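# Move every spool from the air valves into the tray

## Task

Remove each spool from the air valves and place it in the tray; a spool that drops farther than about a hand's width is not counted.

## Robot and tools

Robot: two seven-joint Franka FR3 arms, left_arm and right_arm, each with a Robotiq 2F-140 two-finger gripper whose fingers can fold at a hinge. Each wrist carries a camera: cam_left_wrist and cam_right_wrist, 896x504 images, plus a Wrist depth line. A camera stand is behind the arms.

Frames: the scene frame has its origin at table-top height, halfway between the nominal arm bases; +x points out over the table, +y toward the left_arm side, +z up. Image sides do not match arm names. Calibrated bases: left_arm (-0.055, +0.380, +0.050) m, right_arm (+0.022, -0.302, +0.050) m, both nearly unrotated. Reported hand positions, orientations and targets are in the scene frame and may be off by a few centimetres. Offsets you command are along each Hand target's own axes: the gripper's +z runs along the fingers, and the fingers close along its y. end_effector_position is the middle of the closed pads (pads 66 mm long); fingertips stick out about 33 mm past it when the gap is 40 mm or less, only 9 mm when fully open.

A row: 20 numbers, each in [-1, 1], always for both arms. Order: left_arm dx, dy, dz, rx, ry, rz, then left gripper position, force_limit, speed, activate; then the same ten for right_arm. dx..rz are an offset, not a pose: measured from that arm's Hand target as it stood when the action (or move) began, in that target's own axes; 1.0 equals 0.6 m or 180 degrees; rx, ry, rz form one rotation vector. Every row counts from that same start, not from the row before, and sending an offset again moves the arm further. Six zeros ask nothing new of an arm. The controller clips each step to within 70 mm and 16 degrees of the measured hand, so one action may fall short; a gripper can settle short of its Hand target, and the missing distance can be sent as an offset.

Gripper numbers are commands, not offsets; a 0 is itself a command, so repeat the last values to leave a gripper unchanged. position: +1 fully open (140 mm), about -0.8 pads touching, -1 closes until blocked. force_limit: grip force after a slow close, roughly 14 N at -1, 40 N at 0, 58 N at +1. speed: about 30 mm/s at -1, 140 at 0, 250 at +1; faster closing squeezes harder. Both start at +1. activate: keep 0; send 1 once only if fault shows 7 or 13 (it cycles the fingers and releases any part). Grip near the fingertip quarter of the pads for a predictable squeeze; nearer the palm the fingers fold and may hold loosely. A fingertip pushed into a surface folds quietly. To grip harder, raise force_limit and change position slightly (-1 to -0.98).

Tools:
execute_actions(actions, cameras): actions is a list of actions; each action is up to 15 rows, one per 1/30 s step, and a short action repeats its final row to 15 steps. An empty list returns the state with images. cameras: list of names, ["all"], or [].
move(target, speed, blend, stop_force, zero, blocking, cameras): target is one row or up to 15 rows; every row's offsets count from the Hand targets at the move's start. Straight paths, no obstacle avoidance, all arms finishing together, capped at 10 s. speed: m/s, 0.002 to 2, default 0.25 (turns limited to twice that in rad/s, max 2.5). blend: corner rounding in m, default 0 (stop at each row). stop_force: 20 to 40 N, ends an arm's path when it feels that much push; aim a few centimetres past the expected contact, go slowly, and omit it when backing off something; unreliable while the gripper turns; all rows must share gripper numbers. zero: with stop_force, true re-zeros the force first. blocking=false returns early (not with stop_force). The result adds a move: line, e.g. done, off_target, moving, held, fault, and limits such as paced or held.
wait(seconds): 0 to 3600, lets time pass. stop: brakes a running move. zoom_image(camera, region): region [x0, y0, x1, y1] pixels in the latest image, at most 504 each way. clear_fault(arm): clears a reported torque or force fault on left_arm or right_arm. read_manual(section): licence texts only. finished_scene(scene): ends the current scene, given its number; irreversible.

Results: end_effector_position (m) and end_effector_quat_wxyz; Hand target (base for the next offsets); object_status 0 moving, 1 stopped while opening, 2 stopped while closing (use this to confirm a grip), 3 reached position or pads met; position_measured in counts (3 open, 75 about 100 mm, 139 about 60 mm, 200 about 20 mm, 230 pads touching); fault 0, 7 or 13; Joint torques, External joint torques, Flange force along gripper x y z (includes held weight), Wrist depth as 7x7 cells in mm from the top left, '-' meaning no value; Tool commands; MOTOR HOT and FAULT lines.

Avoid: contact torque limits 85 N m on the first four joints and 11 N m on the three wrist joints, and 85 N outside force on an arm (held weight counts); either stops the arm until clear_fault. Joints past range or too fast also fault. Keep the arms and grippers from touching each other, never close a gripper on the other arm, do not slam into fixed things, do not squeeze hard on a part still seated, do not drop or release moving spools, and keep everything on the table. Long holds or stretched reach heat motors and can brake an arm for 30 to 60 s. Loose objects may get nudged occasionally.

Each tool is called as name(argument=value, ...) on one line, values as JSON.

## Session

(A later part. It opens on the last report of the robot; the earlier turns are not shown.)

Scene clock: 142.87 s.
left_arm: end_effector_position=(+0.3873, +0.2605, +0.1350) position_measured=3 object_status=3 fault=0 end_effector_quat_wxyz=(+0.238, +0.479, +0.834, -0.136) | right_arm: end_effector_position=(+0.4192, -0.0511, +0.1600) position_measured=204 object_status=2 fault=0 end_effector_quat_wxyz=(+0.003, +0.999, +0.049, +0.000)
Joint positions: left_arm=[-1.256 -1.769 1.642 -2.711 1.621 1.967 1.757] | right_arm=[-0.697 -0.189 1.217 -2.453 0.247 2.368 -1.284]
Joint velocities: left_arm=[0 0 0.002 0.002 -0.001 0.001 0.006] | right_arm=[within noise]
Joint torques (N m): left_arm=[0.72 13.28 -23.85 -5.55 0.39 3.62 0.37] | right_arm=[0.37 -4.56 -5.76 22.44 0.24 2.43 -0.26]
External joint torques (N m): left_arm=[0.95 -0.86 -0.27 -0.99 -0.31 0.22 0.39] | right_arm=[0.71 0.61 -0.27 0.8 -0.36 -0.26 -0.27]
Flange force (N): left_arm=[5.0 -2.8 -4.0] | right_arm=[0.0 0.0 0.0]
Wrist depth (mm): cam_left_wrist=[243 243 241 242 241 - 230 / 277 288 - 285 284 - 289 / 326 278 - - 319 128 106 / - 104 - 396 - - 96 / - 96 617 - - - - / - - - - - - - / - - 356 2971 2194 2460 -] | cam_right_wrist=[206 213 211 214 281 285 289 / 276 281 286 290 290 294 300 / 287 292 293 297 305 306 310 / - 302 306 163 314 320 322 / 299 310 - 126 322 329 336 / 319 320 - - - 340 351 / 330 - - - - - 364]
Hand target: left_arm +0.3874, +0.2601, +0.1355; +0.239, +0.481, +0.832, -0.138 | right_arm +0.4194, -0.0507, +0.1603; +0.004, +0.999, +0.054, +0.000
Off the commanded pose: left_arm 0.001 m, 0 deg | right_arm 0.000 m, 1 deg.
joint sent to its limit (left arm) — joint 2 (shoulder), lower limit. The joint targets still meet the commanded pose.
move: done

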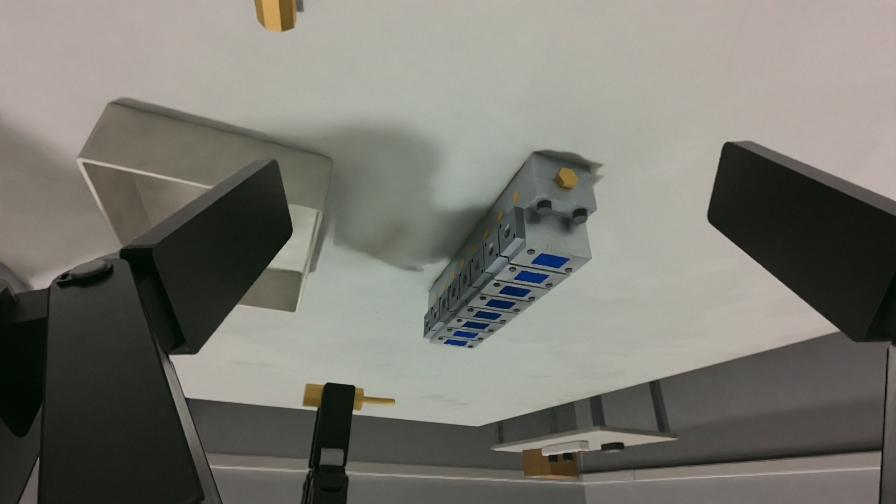

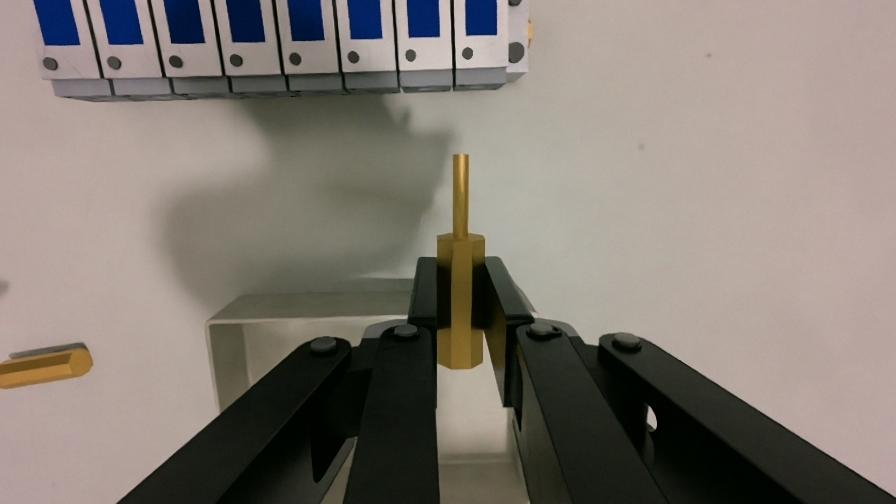

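move(target=[0,0,0,0,0,0,1,1,1,0,0.017,0.0192,0.125,0,0,-0.0056,-1,-0.6,-1,0], cameras=["all"])

zoom_image(camera="cam_left_wrist", region=[340, 140, 610, 390])

zoom_image(camera="cam_right_wrist", region=[380, 0, 560, 180])

Scene clock: 154.20 s.
left_arm: end_effector_position=(+0.3873, +0.2605, +0.1350) position_measured=3 object_status=3 fault=0 end_effector_quat_wxyz=(+0.238, +0.480, +0.834, -0.136) | right_arm: end_effector_position=(+0.4294, -0.0612, +0.0843) position_measured=204 object_status=2 fault=0 end_effector_quat_wxyz=(+0.003, +0.998, +0.068, -0.001)
Joint positions: left_arm=[-1.256 -1.769 1.642 -2.711 1.62 1.967 1.759] | right_arm=[-0.535 0.207 0.988 -2.474 -0.325 2.56 -0.938]
Joint velocities: left_arm=[within noise] | right_arm=[0 0.001 -0.001 0 0 0 0.006]
Joint torques (N m): left_arm=[0.69 13.26 -23.89 -5.51 0.37 3.62 0.32] | right_arm=[0.73 -19.78 3.98 19.75 0.47 2.3 0.03]
External joint torques (N m): left_arm=[1.05 -0.87 -0.38 -0.86 -0.31 0.22 0.33] | right_arm=[1.09 -1.51 -0.7 1.12 0.01 -0.36 0.03]
Flange force (N): left_arm=[4.8 -2.6 -4.3] | right_arm=[3.5 -3.1 0.2]
Wrist depth (mm): cam_left_wrist=[237 242 250 242 238 240 - / - 278 272 275 283 283 - / 321 - 357 - 313 128 106 / - 104 - - - - 96 / - 96 - - - - - / - - 360 - - - - / - - 340 - 2388 2511 -] | cam_right_wrist=[- 139 140 143 208 213 215 / 207 209 211 215 217 220 223 / 214 216 218 222 225 229 232 / 221 224 229 161 235 238 242 / 231 232 234 127 241 246 252 / 235 204 - 167 - 88 262 / 245 - - - - - 273]
Hand target: left_arm +0.3874, +0.2601, +0.1355; +0.239, +0.481, +0.832, -0.138 | right_arm +0.4308, -0.0616, +0.0854; +0.004, +0.998, +0.063, +0.000
Off the commanded pose: left_arm 0.001 m, 0 deg | right_arm 0.002 m, 1 deg.
joint sent to its limit (left arm) — joint 2 (shoulder), lower limit. The joint targets still meet the commanded pose.
move: done

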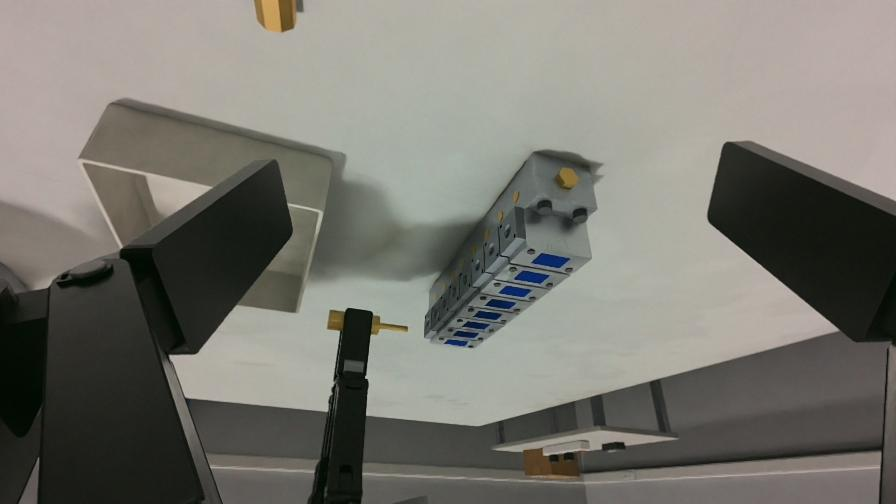

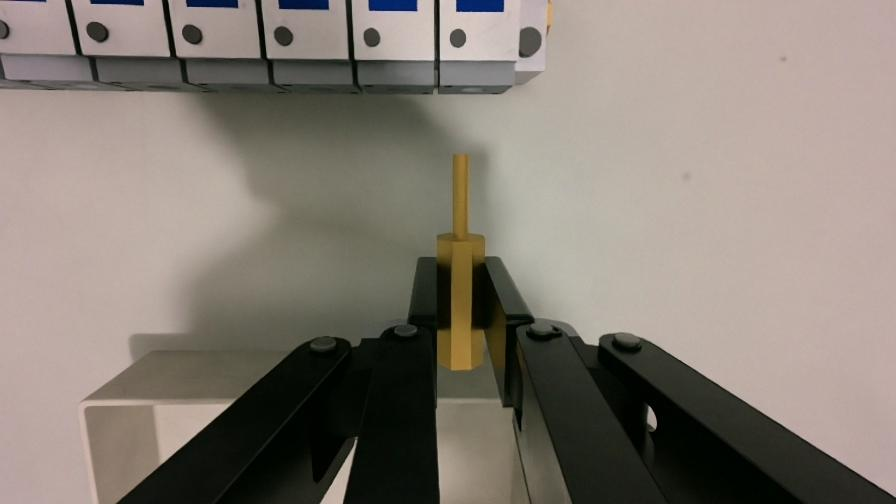

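Scaled by 1.867 from the camera's image (finer frame: 1280x720).

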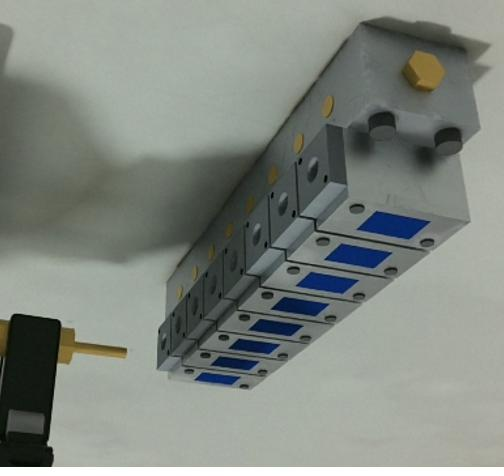

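Scaled by 2.800 from the camera's image (finer frame: 1280x720).

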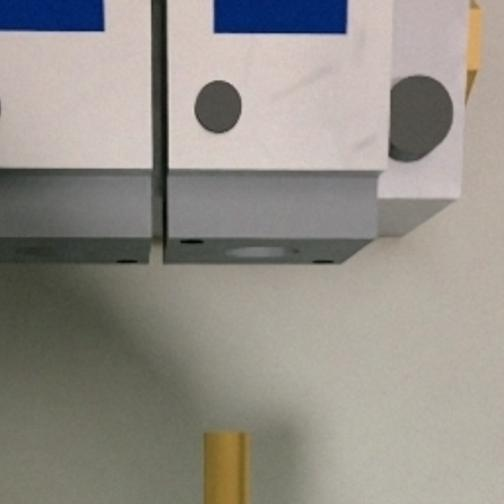

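move(target=[0,0,0,0,0,0,1,1,1,0,0.0167,0.007,0.0075,0,0,0,-1,-0.6,-1,0], cameras=["all"])

zoom_image(camera="cam_left_wrist", region=[380, 260, 500, 370])

zoom_image(camera="cam_right_wrist", region=[380, 50, 560, 230])

Scene clock: 161.53 s.
left_arm: end_effector_position=(+0.3873, +0.2605, +0.1350) position_measured=3 object_status=3 fault=0 end_effector_quat_wxyz=(+0.238, +0.480, +0.834, -0.136) | right_arm: end_effector_position=(+0.4407, -0.0643, +0.0810) position_measured=204 object_status=2 fault=0 end_effector_quat_wxyz=(+0.003, +0.998, +0.065, +0.000)
Joint positions: left_arm=[-1.256 -1.769 1.642 -2.711 1.62 1.967 1.759] | right_arm=[-0.505 0.239 0.94 -2.446 -0.362 2.556 -0.924]
Joint velocities: left_arm=[within noise] | right_arm=[0.001 -0.001 -0.002 -0.001 0 -0.001 0.005]
Joint torques (N m): left_arm=[0.73 13.33 -23.88 -5.57 0.39 3.62 0.3] | right_arm=[0.57 -20.83 4.46 19.7 0.12 2.34 0.14]
External joint torques (N m): left_arm=[1.06 -0.82 -0.33 -0.92 -0.3 0.22 0.31] | right_arm=[0.99 -0.67 -0.83 1.16 -0.35 -0.32 0.14]
Flange force (N): left_arm=[5.0 -2.9 -4.2] | right_arm=[7.2 -4.8 5.3]
Wrist depth (mm): cam_left_wrist=[240 - 239 - 240 246 231 / - - - 285 283 281 280 / - 278 319 348 315 136 113 / - 104 - - 307 - 96 / - 97 - - - - - / - - 364 - - 2047 - / - - 346 - 2100 2648 -] | cam_right_wrist=[- 136 138 140 204 209 213 / 204 146 142 144 214 220 221 / 209 214 218 219 223 225 228 / 220 221 224 163 230 233 238 / 227 229 231 127 237 245 248 / 233 227 - 207 - 88 - / 240 - - - - - -]
Hand target: left_arm +0.3874, +0.2601, +0.1355; +0.239, +0.481, +0.832, -0.138 | right_arm +0.4413, -0.0646, +0.0809; +0.004, +0.998, +0.063, +0.000
Off the commanded pose: left_arm 0.001 m, 0 deg | right_arm 0.001 m, 0 deg.
joint sent to its limit (left arm) — joint 2 (shoulder), lower limit. The joint targets still meet the commanded pose.
move: done

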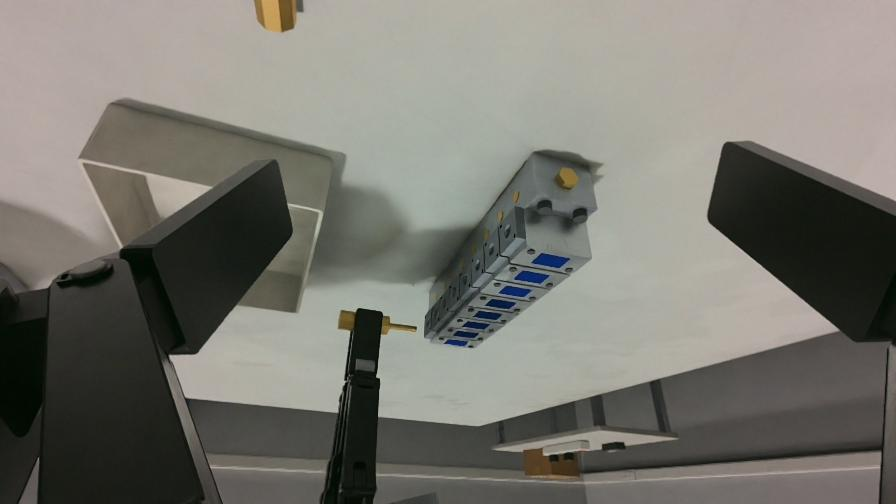

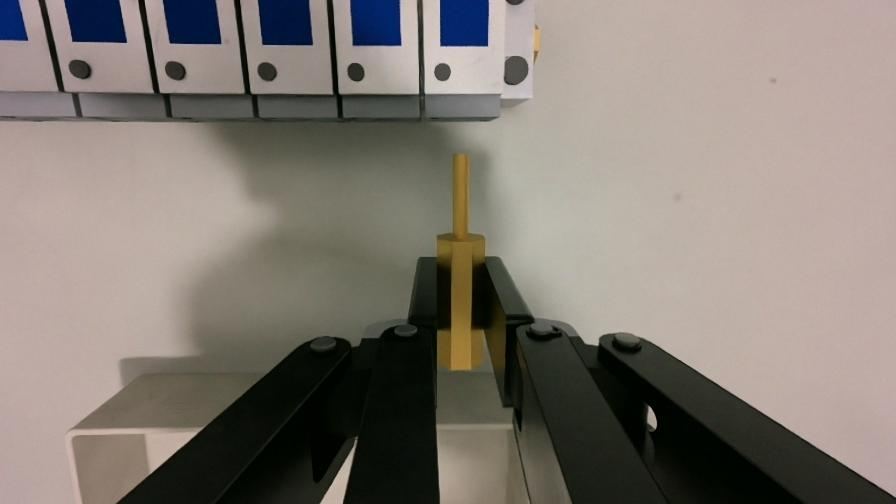

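Scaled by 4.200 from the camera's image (finer frame: 1280x720).

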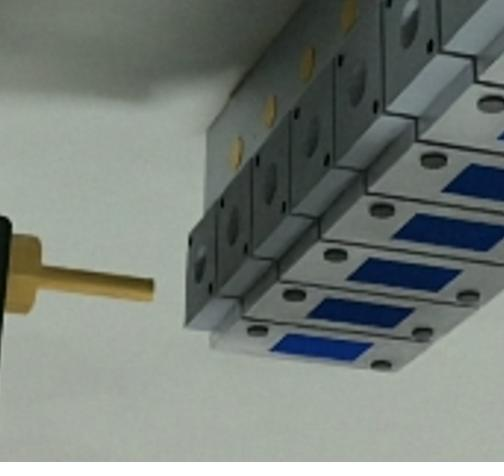

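Scaled by 2.800 from the camera's image (finer frame: 1280x720).

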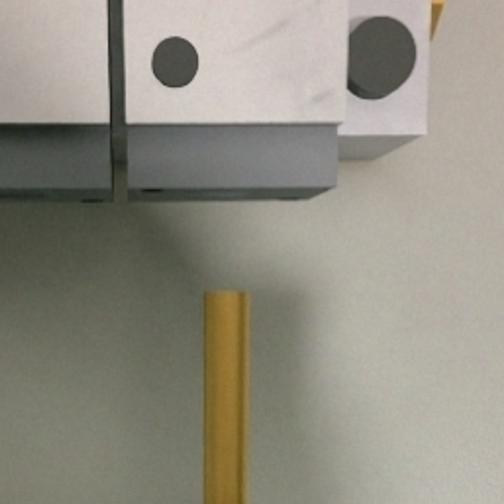

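move(target=[0,0,0,0,0,0,1,1,1,0,0.006,0,0.0135,0,0,0,-1,-0.6,-1,0], cameras=["all"])

zoom_image(camera="cam_left_wrist", region=[380, 260, 500, 370])

zoom_image(camera="cam_right_wrist", region=[380, 50, 560, 230])

Scene clock: 166.50 s.
left_arm: end_effector_position=(+0.3873, +0.2605, +0.1350) position_measured=3 object_status=3 fault=0 end_effector_quat_wxyz=(+0.238, +0.480, +0.834, -0.136) | right_arm: end_effector_position=(+0.4432, -0.0647, +0.0724) position_measured=204 object_status=2 fault=0 end_effector_quat_wxyz=(+0.004, +0.998, +0.066, -0.002)
Joint positions: left_arm=[-1.256 -1.769 1.642 -2.711 1.62 1.967 1.759] | right_arm=[-0.465 0.27 0.893 -2.433 -0.4 2.561 -0.901]
Joint velocities: left_arm=[within noise] | right_arm=[-0.001 0 0 0.001 0.001 0 0.006]
Joint torques (N m): left_arm=[0.66 13.27 -23.85 -5.51 0.37 3.62 0.27] | right_arm=[0.64 -22.87 5.11 19.37 0.2 2.82 0.12]
External joint torques (N m): left_arm=[0.96 -0.83 -0.32 -0.86 -0.32 0.23 0.29] | right_arm=[1.06 -0.86 -0.78 1.12 -0.26 0.16 0.12]
Flange force (N): left_arm=[4.5 -2.6 -3.9] | right_arm=[5.0 -3.9 4.7]
Wrist depth (mm): cam_left_wrist=[244 243 235 235 234 238 226 / - 284 277 286 284 - 280 / 278 - - 346 314 128 112 / - 104 - - 414 - 96 / - 96 - - - - - / - - - 986 - - - / - - - - 1997 2511 -] | cam_right_wrist=[127 128 130 132 199 202 205 / 137 137 139 136 205 209 211 / 202 205 208 210 213 217 221 / 210 213 216 163 222 227 229 / 218 221 221 126 229 235 239 / 225 225 - - - 242 245 / 186 - - - - - -]
Hand target: left_arm +0.3874, +0.2601, +0.1355; +0.239, +0.481, +0.832, -0.138 | right_arm +0.4449, -0.0642, +0.0728; +0.004, +0.998, +0.063, +0.000
Off the commanded pose: left_arm 0.001 m, 0 deg | right_arm 0.002 m, 0 deg.
joint sent to its limit (left arm) — joint 2 (shoulder), lower limit. The joint targets still meet the commanded pose.
move: done

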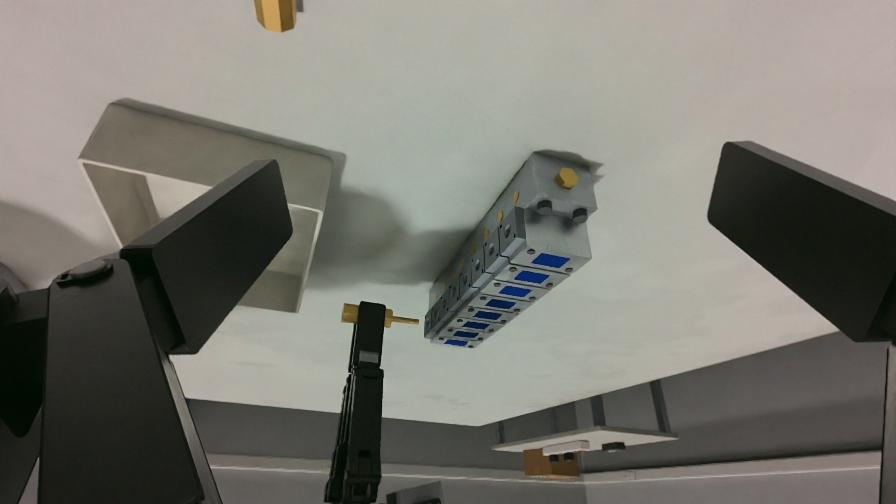

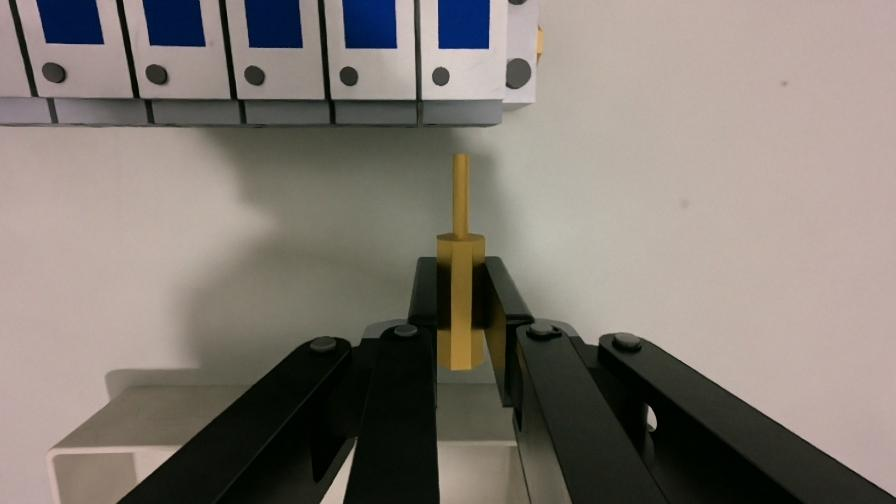

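Scaled by 4.200 from the camera's image (finer frame: 1280x720).

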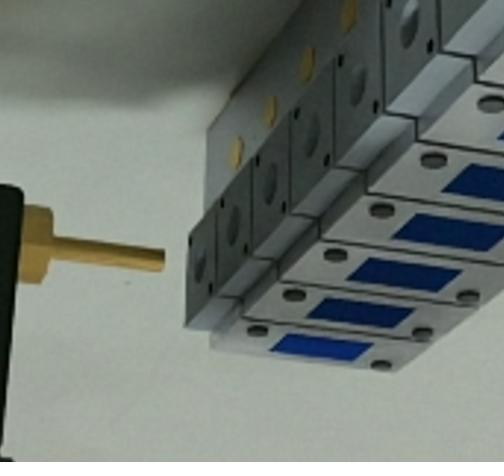

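Scaled by 2.800 from the camera's image (finer frame: 1280x720).

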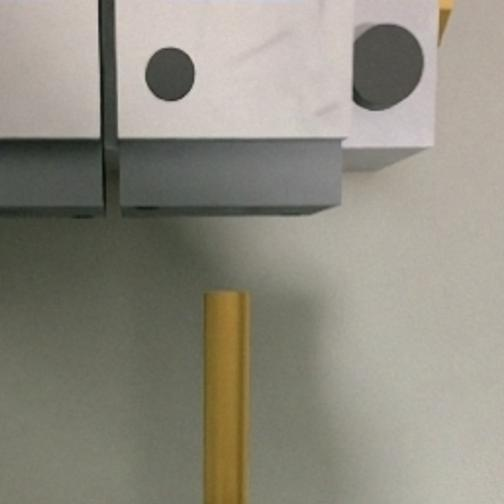

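move(target=[0,0,0,0,0,0,1,1,1,0,0.026,-0.0008,0.0,0,0,0,-1,-0.6,-1,0], cameras=["all"], speed=0.03, stop_force=20)

zoom_image(camera="cam_left_wrist", region=[380, 260, 500, 370])

zoom_image(camera="cam_right_wrist", region=[380, 50, 560, 230])

Scene clock: 173.37 s.
left_arm: end_effector_position=(+0.3873, +0.2605, +0.1350) position_measured=3 object_status=3 fault=0 end_effector_quat_wxyz=(+0.238, +0.480, +0.834, -0.136) | right_arm: end_effector_position=(+0.4595, -0.0616, +0.0724) position_measured=204 object_status=2 fault=0 end_effector_quat_wxyz=(+0.003, +0.998, +0.065, +0.000)
Joint positions: left_arm=[-1.256 -1.769 1.642 -2.711 1.62 1.967 1.759] | right_arm=[-0.423 0.306 0.845 -2.382 -0.422 2.543 -0.896]
Joint torques (N m): left_arm=[0.69 13.31 -23.88 -5.51 0.38 3.6 0.32] | right_arm=[0.74 -25.32 5.89 19.41 0.47 2.4 -0.02]
External joint torques (N m): left_arm=[1.08 -0.79 -0.34 -0.83 -0.3 0.2 0.34] | right_arm=[1.09 -1.09 -0.73 1.12 0 -0.25 -0.02]
Flange force (N): left_arm=[5.0 -2.6 -4.2] | right_arm=[4.1 -3.2 1.3]
Wrist depth (mm): cam_left_wrist=[244 242 235 241 232 241 236 / 272 287 282 284 - 278 271 / - - - - - 136 112 / - 104 - - 312 440 96 / - 96 - 434 - 593 - / - - - - - - - / - - 377 2935 2100 2737 -] | cam_right_wrist=[128 128 130 131 200 203 205 / 132 134 136 137 206 210 213 / 140 206 209 212 214 216 221 / 211 212 216 161 222 229 230 / 218 219 222 127 228 235 239 / 227 227 - 228 - 242 249 / 233 - - - - - 258]
Hand target: left_arm +0.3874, +0.2601, +0.1355; +0.239, +0.481, +0.832, -0.138 | right_arm +0.4603, -0.0617, +0.0728; +0.004, +0.998, +0.063, +0.000
Off the commanded pose: left_arm 0.001 m, 0 deg | right_arm 0.001 m, 0 deg.
joint sent to its limit (left arm) — joint 2 (shoulder), lower limit. The joint targets still meet the commanded pose.
move: done

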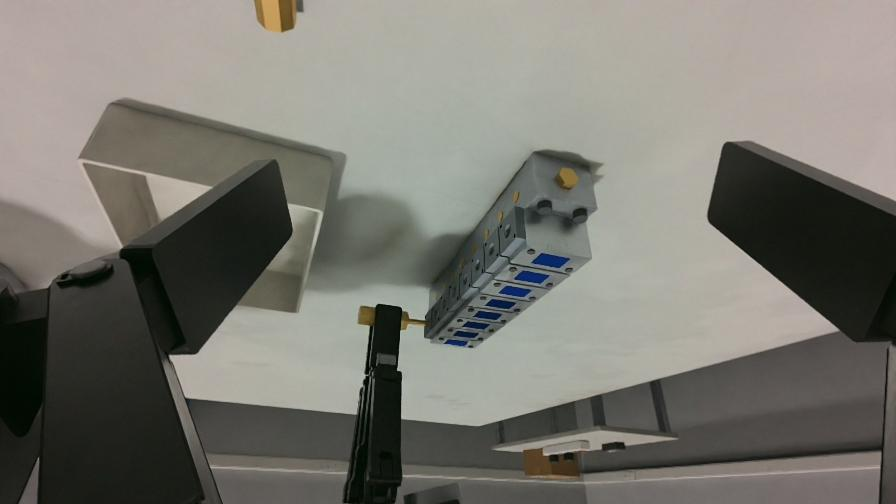

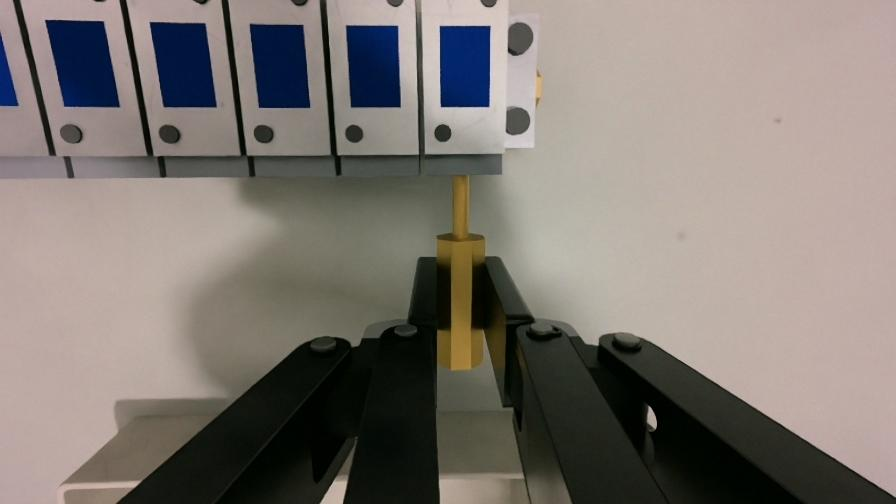

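Scaled by 4.200 from the camera's image (finer frame: 1280x720).

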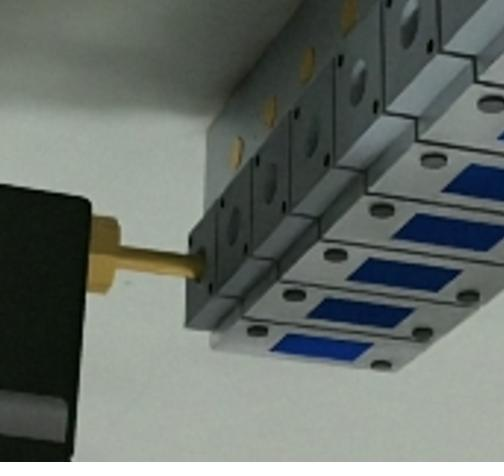

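Scaled by 2.800 from the camera's image (finer frame: 1280x720).

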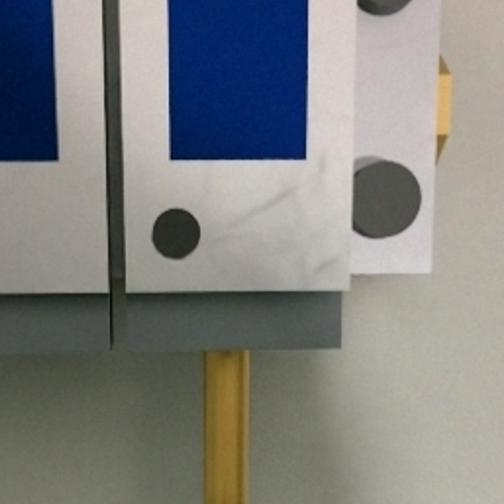

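move(target=[[0,0,0,0,0,0,1,1,1,0,0,0,0,0,0,0,-0.98,0.2,-1,0]])

move(target=[0,0,0,0,0,0,1,1,1,0,0.03,0,0.0,0,0,0,-0.98,0.2,-1,0], cameras=["all"], speed=0.03, stop_force=30)

zoom_image(camera="cam_left_wrist", region=[380, 260, 500, 370])

Scene clock: 177.37 s.
left_arm: end_effector_position=(+0.3873, +0.2605, +0.1350) position_measured=3 object_status=3 fault=0 end_effector_quat_wxyz=(+0.238, +0.480, +0.834, -0.136) | right_arm: end_effector_position=(+0.4595, -0.0616, +0.0724) position_measured=206 object_status=0 fault=0 end_effector_quat_wxyz=(+0.003, +0.998, +0.065, +0.000)
Joint positions: left_arm=[-1.256 -1.769 1.642 -2.711 1.62 1.967 1.759] | right_arm=[-0.423 0.306 0.845 -2.382 -0.422 2.543 -0.896]
Joint torques (N m): left_arm=[0.73 13.3 -23.9 -5.57 0.38 3.64 0.29] | right_arm=[0.7 -25.37 5.82 19.4 0.47 2.39 -0.01]
External joint torques (N m): left_arm=[1.05 -0.85 -0.3 -0.98 -0.32 0.24 0.31] | right_arm=[1.07 -1.09 -0.79 1.07 0 -0.26 -0.01]
Flange force (N): left_arm=[5.1 -3.0 -4.1] | right_arm=[4.0 -3.1 1.4]
Wrist depth (mm): cam_left_wrist=[244 250 242 - 241 245 239 / 286 286 268 295 277 282 280 / - 283 313 - - 128 107 / - 104 429 - 334 403 96 / - 96 - 460 - - - / - - - - 2537 1964 - / - 2412 2564 - 2537 - -] | cam_right_wrist=[- 128 130 132 200 203 205 / 133 134 135 137 206 209 212 / 141 204 208 211 214 220 221 / 210 215 216 215 223 227 229 / 219 221 222 127 229 235 238 / 226 226 - 167 - 241 250 / 233 - - 206 - - 259]
Hand target: left_arm +0.3874, +0.2601, +0.1355; +0.239, +0.481, +0.832, -0.138 | right_arm +0.4603, -0.0617, +0.0728; +0.004, +0.998, +0.063, +0.000
Off the commanded pose: left_arm 0.001 m, 0 deg | right_arm 0.001 m, 0 deg.
joint sent to its limit (left arm) — joint 2 (shoulder), lower limit. The joint targets still meet the commanded pose.
move: done

Scene clock: 179.00 s.
left_arm: end_effector_position=(+0.3873, +0.2605, +0.1350) position_measured=3 object_status=3 fault=0 end_effector_quat_wxyz=(+0.238, +0.480, +0.834, -0.136) | right_arm: end_effector_position=(+0.4691, -0.0599, +0.0690) position_measured=206 object_status=2 fault=0 end_effector_quat_wxyz=(+0.006, +0.998, +0.065, -0.009)
Joint positions: left_arm=[-1.256 -1.769 1.642 -2.711 1.62 1.967 1.759] | right_arm=[-0.387 0.348 0.808 -2.329 -0.437 2.506 -0.896]
Joint torques (N m): left_arm=[0.63 13.29 -23.9 -5.6 0.39 3.63 0.31] | right_arm=[-0.54 -28.92 5.06 23.13 -0.18 4 -0.06]
External joint torques (N m): left_arm=[0.91 -0.85 -0.34 -1.01 -0.31 0.23 0.32] | right_arm=[-0.25 -2.44 -2.45 4.76 -0.65 1.39 -0.07]
Flange force (N): left_arm=[4.6 -2.9 -4.0] | right_arm=[12.3 -3.1 4.3]
Wrist depth (mm): cam_left_wrist=[243 243 242 246 234 246 231 / 276 288 285 - 293 282 279 / - 283 304 - - 128 106 / - 104 - - - - 96 / - 96 - 428 - 593 - / - - - 382 - - - / - - - 3083 2298 2648 -] | cam_right_wrist=[122 124 127 128 194 198 200 / 128 129 131 131 201 205 211 / - 134 136 139 210 215 218 / 207 210 213 162 220 223 228 / 215 218 219 127 226 233 238 / 224 224 - 234 - 88 248 / 230 - - 202 - - 259]
Hand target: left_arm +0.3874, +0.2601, +0.1355; +0.239, +0.481, +0.832, -0.138 | right_arm +0.4781, -0.0595, +0.0728; +0.004, +0.998, +0.063, +0.000
Off the commanded pose: left_arm 0.001 m, 0 deg | right_arm 0.010 m, 1 deg.
joint sent to its limit (left arm) — joint 2 (shoulder), lower limit. The joint targets still meet the commanded pose.
move: off_target (right_arm)

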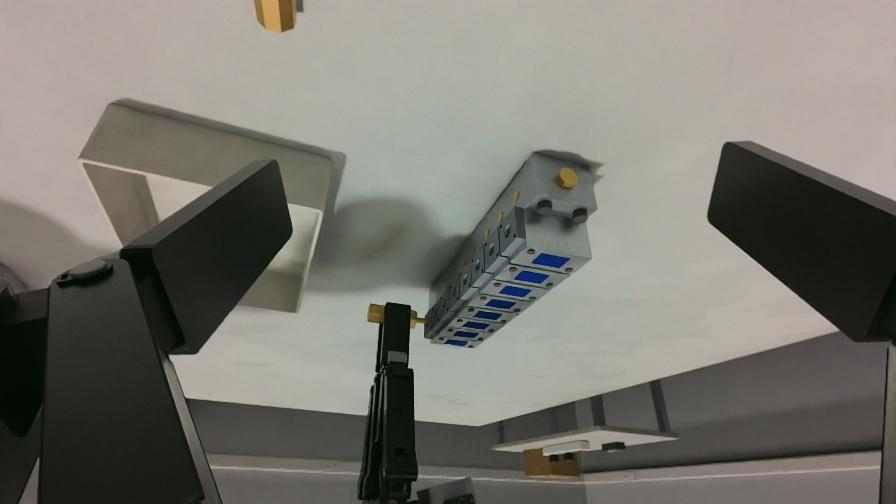

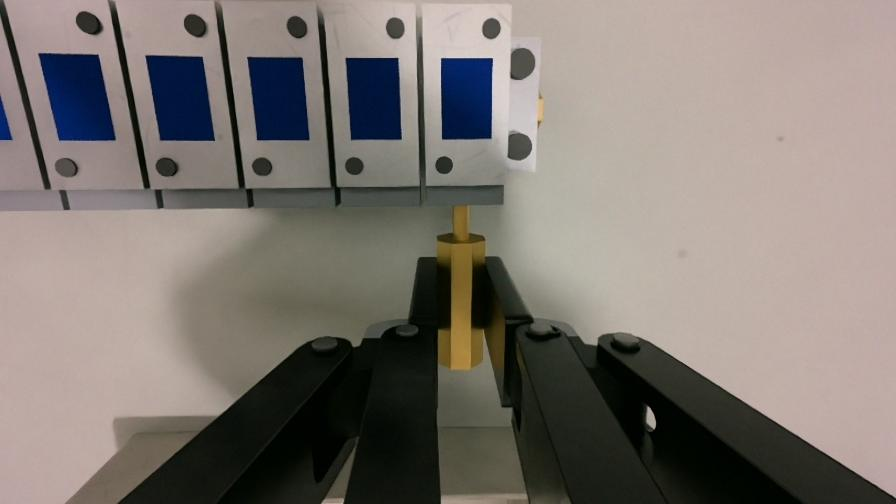

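Scaled by 4.200 from the camera's image (finer frame: 1280x720).

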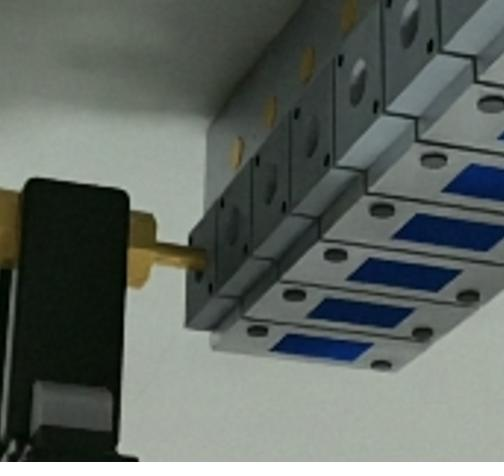

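move(target=[0,0,0,0,0,0,1,1,1,0,0.017,0,-0.003,0,0,0,-0.98,0.2,-1,0], cameras=["cam_right_wrist"], speed=0.03)

Scene clock: 181.93 s.
left_arm: end_effector_position=(+0.3873, +0.2605, +0.1350) position_measured=3 object_status=3 fault=0 end_effector_quat_wxyz=(+0.238, +0.480, +0.834, -0.136) | right_arm: end_effector_position=(+0.4809, -0.0585, +0.0713) position_measured=206 object_status=2 fault=0 end_effector_quat_wxyz=(+0.005, +0.998, +0.062, -0.008)
Joint positions: left_arm=[-1.256 -1.769 1.642 -2.711 1.62 1.967 1.759] | right_arm=[-0.376 0.367 0.795 -2.294 -0.443 2.491 -0.896]
Joint velocities: left_arm=[within noise] | right_arm=[0.003 0.001 -0.001 0.001 -0.001 -0.003 0.001]
Joint torques (N m): left_arm=[0.67 13.29 -23.9 -5.57 0.38 3.62 0.32] | right_arm=[-1.01 -30.31 6.55 22.98 -0.37 3.5 -0.04]
External joint torques (N m): left_arm=[1.13 -0.81 -0.34 -0.8 -0.3 0.21 0.34] | right_arm=[-0.69 -2.7 -1.36 4.4 -0.85 0.88 -0.04]
Flange force (N): left_arm=[5.1 -2.6 -4.2] | right_arm=[9.3 -1.7 -0.3]
Wrist depth (mm): cam_left_wrist=[243 242 242 242 240 - 230 / 290 289 290 295 292 270 315 / 323 - 306 332 318 128 113 / - 104 - - - - 96 / - 97 - 453 - - - / - - - 405 - - - / - - 2320 343 2137 2175 -] | cam_right_wrist=[186 188 191 144 198 201 203 / 131 131 133 134 204 208 212 / - 136 138 141 213 217 220 / 210 211 215 157 222 226 230 / 217 221 222 127 229 235 239 / 226 227 - 236 - 242 250 / - - - - - - 261]
Hand target: left_arm +0.3874, +0.2601, +0.1355; +0.239, +0.481, +0.832, -0.138 | right_arm +0.4882, -0.0582, +0.0746; +0.004, +0.998, +0.063, +0.000
Off the commanded pose: left_arm 0.001 m, 0 deg | right_arm 0.008 m, 1 deg.
joint sent to its limit (left arm) — joint 2 (shoulder), lower limit. The joint targets still meet the commanded pose.
move: off_target (right_arm)

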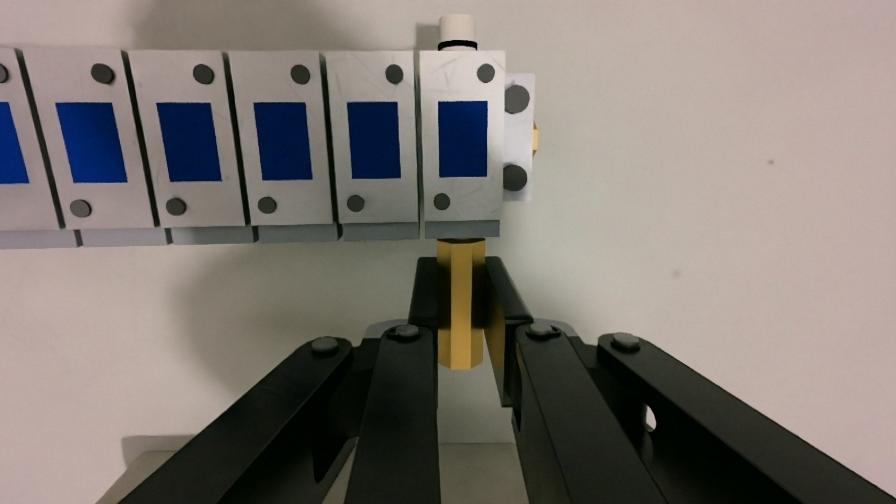

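move(target=[[0,0,0,0,0,0,1,1,1,0,-0.07,0,0.003,0,0,0,-0.98,0.2,-1,0],[0,0,0,0,0,0,1,1,1,0,-0.07,-0.0475,0.003,0,0,0,-0.98,0.2,-1,0]], cameras=["all"], speed=0.1)

zoom_image(camera="cam_left_wrist", region=[380, 260, 500, 370])

zoom_image(camera="cam_right_wrist", region=[380, 50, 560, 230])

Scene clock: 187.53 s.
left_arm: end_effector_position=(+0.3873, +0.2605, +0.1350) position_measured=3 object_status=3 fault=0 end_effector_quat_wxyz=(+0.238, +0.480, +0.834, -0.136) | right_arm: end_effector_position=(+0.4423, -0.0351, +0.0723) position_measured=206 object_status=2 fault=0 end_effector_quat_wxyz=(+0.003, +0.998, +0.068, +0.000)
Joint positions: left_arm=[-1.256 -1.769 1.642 -2.711 1.62 1.967 1.759] | right_arm=[-0.348 0.297 0.833 -2.387 -0.41 2.548 -0.847]
Joint velocities: left_arm=[within noise] | right_arm=[0 0.001 0 0 0 0 0.007]
Joint torques (N m): left_arm=[0.71 13.28 -23.93 -5.53 0.36 3.62 0.31] | right_arm=[0.75 -25.39 5.63 19.49 0.47 2.32 0.16]
External joint torques (N m): left_arm=[1.06 -0.87 -0.34 -0.84 -0.33 0.22 0.33] | right_arm=[1.09 -1.04 -0.73 1.23 0.01 -0.32 0.16]
Flange force (N): left_arm=[4.9 -2.6 -4.2] | right_arm=[4.4 -4.0 1.6]
Wrist depth (mm): cam_left_wrist=[252 250 242 236 241 247 228 / 276 276 276 283 - - 290 / 354 277 308 331 - 127 106 / - 104 - - - - 96 / - 97 - 430 - - - / - - 352 - - 1933 - / - - 2460 2619 2137 3083 -] | cam_right_wrist=[- 129 131 132 135 203 206 / 132 138 134 137 139 210 213 / 202 205 208 211 215 217 219 / 212 213 218 215 222 225 231 / 216 221 223 127 229 236 239 / 227 227 - 206 - 241 248 / 232 - - - - - 258]
Hand target: left_arm +0.3874, +0.2601, +0.1355; +0.239, +0.481, +0.832, -0.138 | right_arm +0.4430, -0.0352, +0.0726; +0.004, +0.998, +0.063, +0.000
Off the commanded pose: left_arm 0.001 m, 0 deg | right_arm 0.001 m, 1 deg.
joint sent to its limit (left arm) — joint 2 (shoulder), lower limit. The joint targets still meet the commanded pose.
move: done

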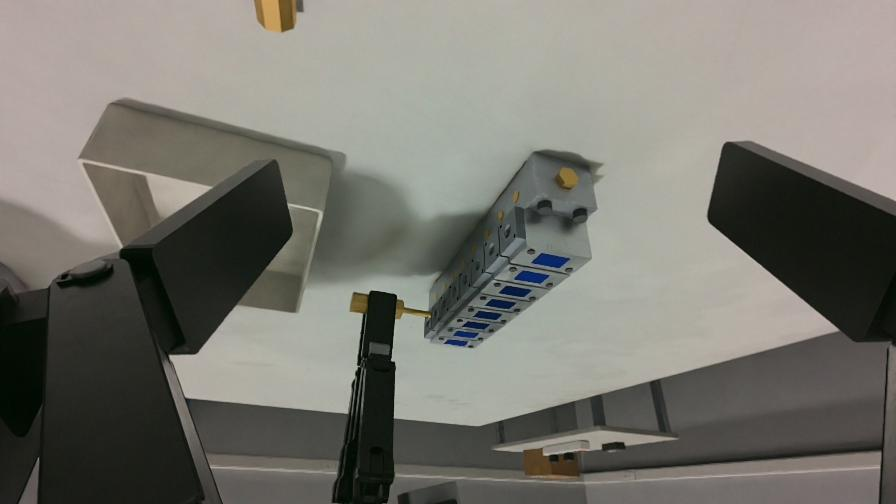

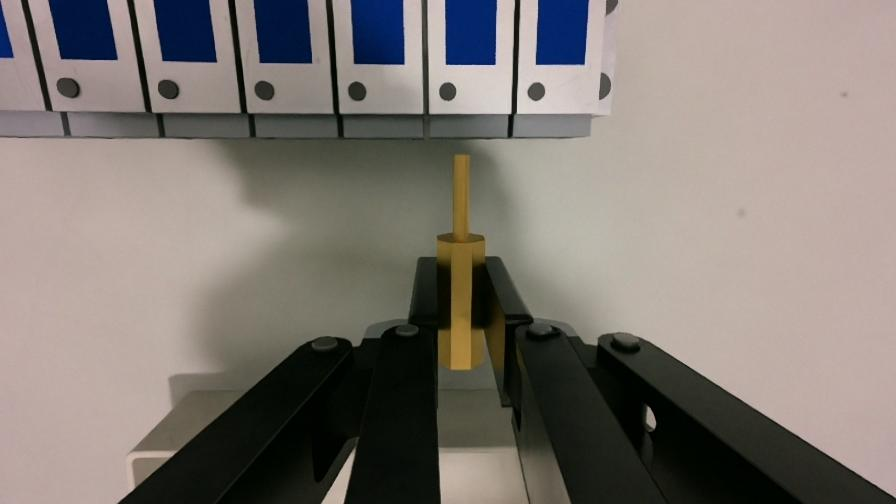

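Scaled by 4.200 from the camera's image (finer frame: 1280x720).

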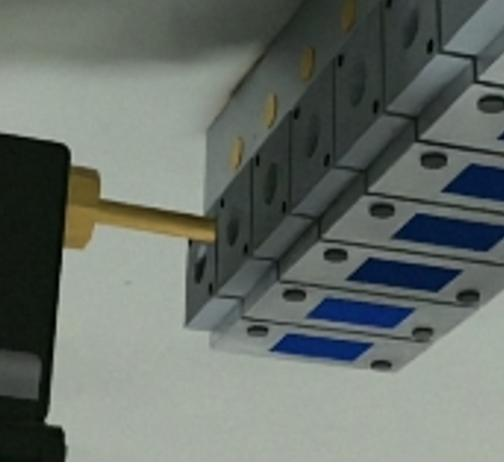

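Scaled by 2.800 from the camera's image (finer frame: 1280x720).

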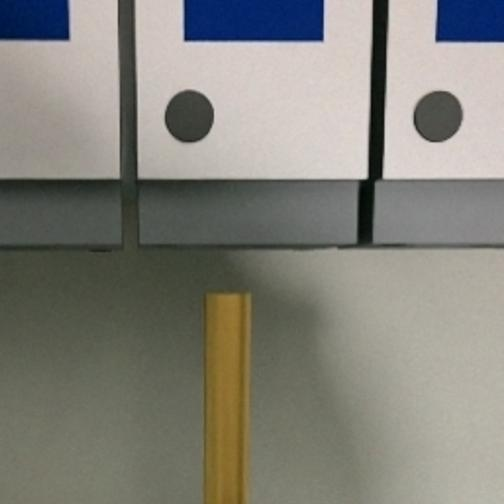

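move(target=[[0,0,0,0,0,0,1,1,1,0,0,0.0026,0,0,0,0,-0.98,0.2,-1,0],[0,0,0,0,0,0,1,1,1,0,0.037,0.0026,0,0,0,0,-0.98,0.2,-1,0],[0,0,0,0,0,0,1,1,1,0,0.075,0.0026,-0.003,0,0,0,-0.98,0.2,-1,0]], cameras=["all"], speed=[0.05,0.04,0.03])

zoom_image(camera="cam_left_wrist", region=[380, 260, 500, 370])

Scene clock: 194.50 s.
left_arm: end_effector_position=(+0.3873, +0.2605, +0.1350) position_measured=3 object_status=3 fault=0 end_effector_quat_wxyz=(+0.238, +0.480, +0.834, -0.136) | right_arm: end_effector_position=(+0.4786, -0.0307, +0.0710) position_measured=206 object_status=2 fault=0 end_effector_quat_wxyz=(+0.006, +0.998, +0.061, -0.009)
Joint positions: left_arm=[-1.256 -1.769 1.642 -2.711 1.62 1.967 1.759] | right_arm=[-0.293 0.395 0.766 -2.249 -0.448 2.469 -0.845]
Joint torques (N m): left_arm=[0.7 13.28 -23.91 -5.57 0.38 3.62 0.27] | right_arm=[-1.08 -31.59 5.71 23.44 -0.7 3.92 -0.2]
External joint torques (N m): left_arm=[1 -0.86 -0.36 -0.91 -0.31 0.22 0.29] | right_arm=[-0.72 -2.36 -2.6 4.76 -1.19 1.33 -0.21]
Flange force (N): left_arm=[4.6 -2.8 -4.2] | right_arm=[12.5 -2.9 4.1]
Wrist depth (mm): cam_left_wrist=[243 243 242 240 240 247 238 / 288 - - 286 283 282 281 / - 297 351 345 319 136 106 / - 104 - - - - 96 / - 96 - 418 - - - / - - - 355 - 3083 - / - - - 338 2156 1964 -] | cam_right_wrist=[187 189 191 193 195 201 203 / 130 132 133 135 138 209 211 / - 137 139 142 143 217 221 / 211 213 149 157 222 226 230 / 217 221 221 127 229 236 239 / 226 227 - 237 - 242 252 / 233 - - - - - 262]
Hand target: left_arm +0.3874, +0.2601, +0.1355; +0.239, +0.481, +0.832, -0.138 | right_arm +0.4878, -0.0311, +0.0744; +0.004, +0.998, +0.063, +0.000
Off the commanded pose: left_arm 0.001 m, 0 deg | right_arm 0.010 m, 1 deg.
joint sent to its limit (left arm) — joint 2 (shoulder), lower limit. The joint targets still meet the commanded pose.
move: off_target (right_arm)

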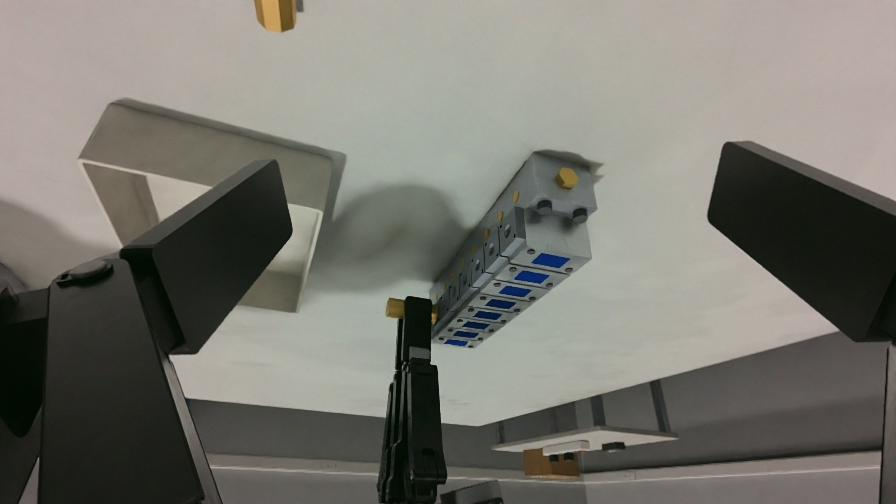

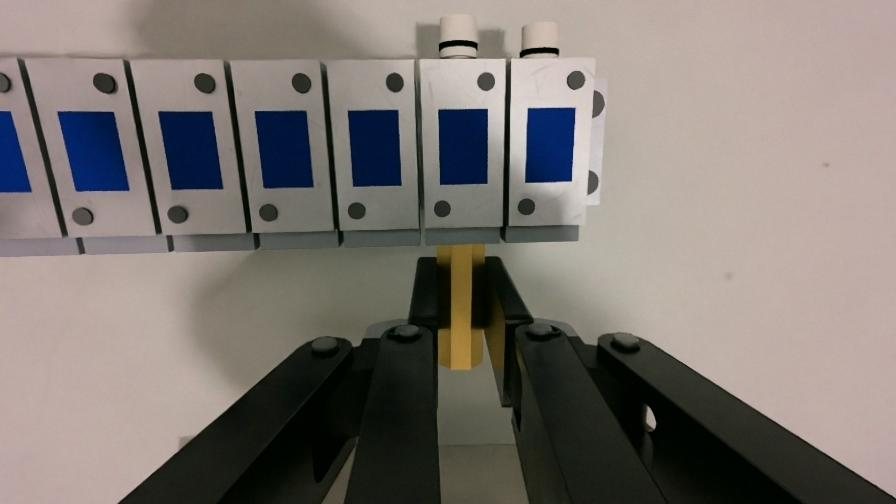

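Scaled by 4.200 from the camera's image (finer frame: 1280x720).

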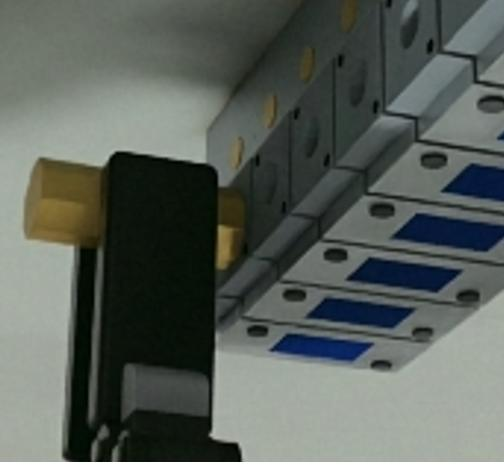

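move(target=[[0,0,0,0,0,0,1,1,1,0,-0.0745,0,0.003,0,0,0,-0.98,0.2,-1,0],[0,0,0,0,0,0,1,1,1,0,-0.0745,-0.0455,0.003,0,0,-0.004,-0.98,0.2,-1,0],[0,0,0,0,0,0,1,1,1,0,-0.037,-0.0455,0.003,0,0,-0.004,-0.98,0.2,-1,0],[0,0,0,0,0,0,1,1,1,0,0.001,-0.0455,0,0,0,-0.004,-0.98,0.2,-1,0]], cameras=["all"], speed=[0.12,0.12,0.04,0.03])

Scene clock: 203.40 s.
left_arm: end_effector_position=(+0.3873, +0.2605, +0.1350) position_measured=3 object_status=3 fault=0 end_effector_quat_wxyz=(+0.238, +0.480, +0.834, -0.136) | right_arm: end_effector_position=(+0.4742, -0.0039, +0.0703) position_measured=206 object_status=2 fault=0 end_effector_quat_wxyz=(+0.007, +0.998, +0.068, -0.010)
Joint positions: left_arm=[-1.256 -1.769 1.642 -2.711 1.62 1.967 1.759] | right_arm=[-0.214 0.421 0.74 -2.206 -0.451 2.449 -0.811]
Joint torques (N m): left_arm=[0.67 13.31 -23.89 -5.58 0.38 3.62 0.25] | right_arm=[-1.87 -33.35 5.75 24.37 -0.92 4.26 -0.19]
External joint torques (N m): left_arm=[0.9 -0.83 -0.32 -1.04 -0.32 0.23 0.27] | right_arm=[-1.4 -2.58 -2.89 5.47 -1.43 1.67 -0.19]
Flange force (N): left_arm=[4.5 -3.0 -4.0] | right_arm=[13.7 -2.8 3.9]
Wrist depth (mm): cam_left_wrist=[237 243 242 234 241 238 232 / - 288 276 286 280 284 - / 339 - 313 - 322 128 106 / - 104 - - - - 96 / - 96 - 401 - - - / - - - 354 1165 - - / - - - 362 2156 2365 -] | cam_right_wrist=[186 187 190 191 193 200 203 / 130 131 133 134 138 208 211 / 134 136 138 141 143 215 220 / 210 212 215 150 153 225 226 / 217 220 222 127 227 236 239 / 228 226 - 236 - 83 250 / 232 - - - - - -]
Hand target: left_arm +0.3874, +0.2601, +0.1355; +0.239, +0.481, +0.832, -0.138 | right_arm +0.4850, -0.0039, +0.0742; +0.004, +0.998, +0.069, +0.000
Off the commanded pose: left_arm 0.001 m, 0 deg | right_arm 0.011 m, 1 deg.
joint sent to its limit (left arm) — joint 2 (shoulder), lower limit. The joint targets still meet the commanded pose.
move: off_target (right_arm)

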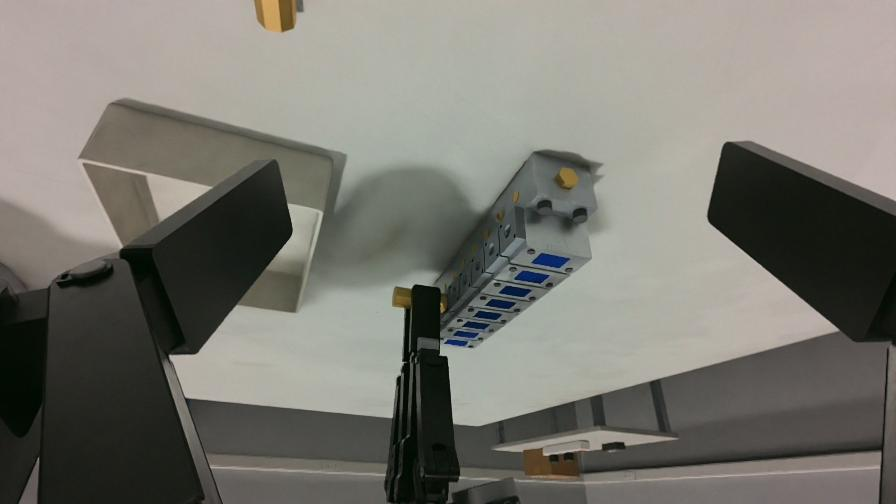

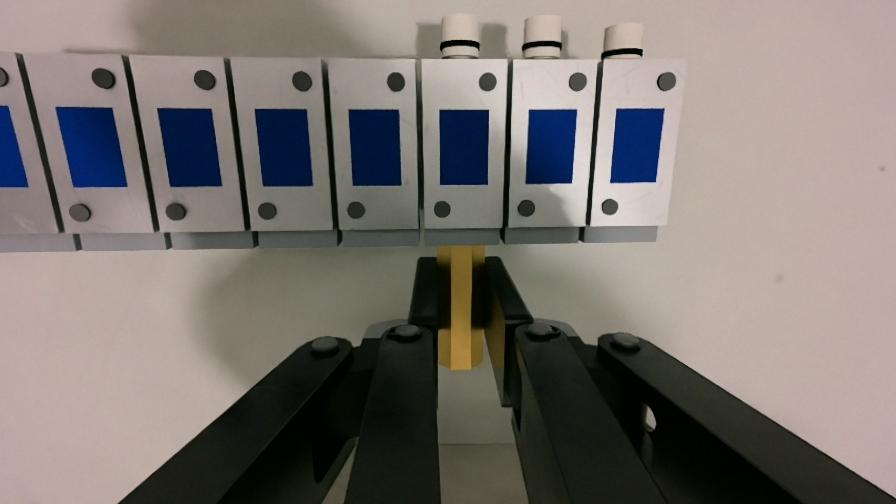

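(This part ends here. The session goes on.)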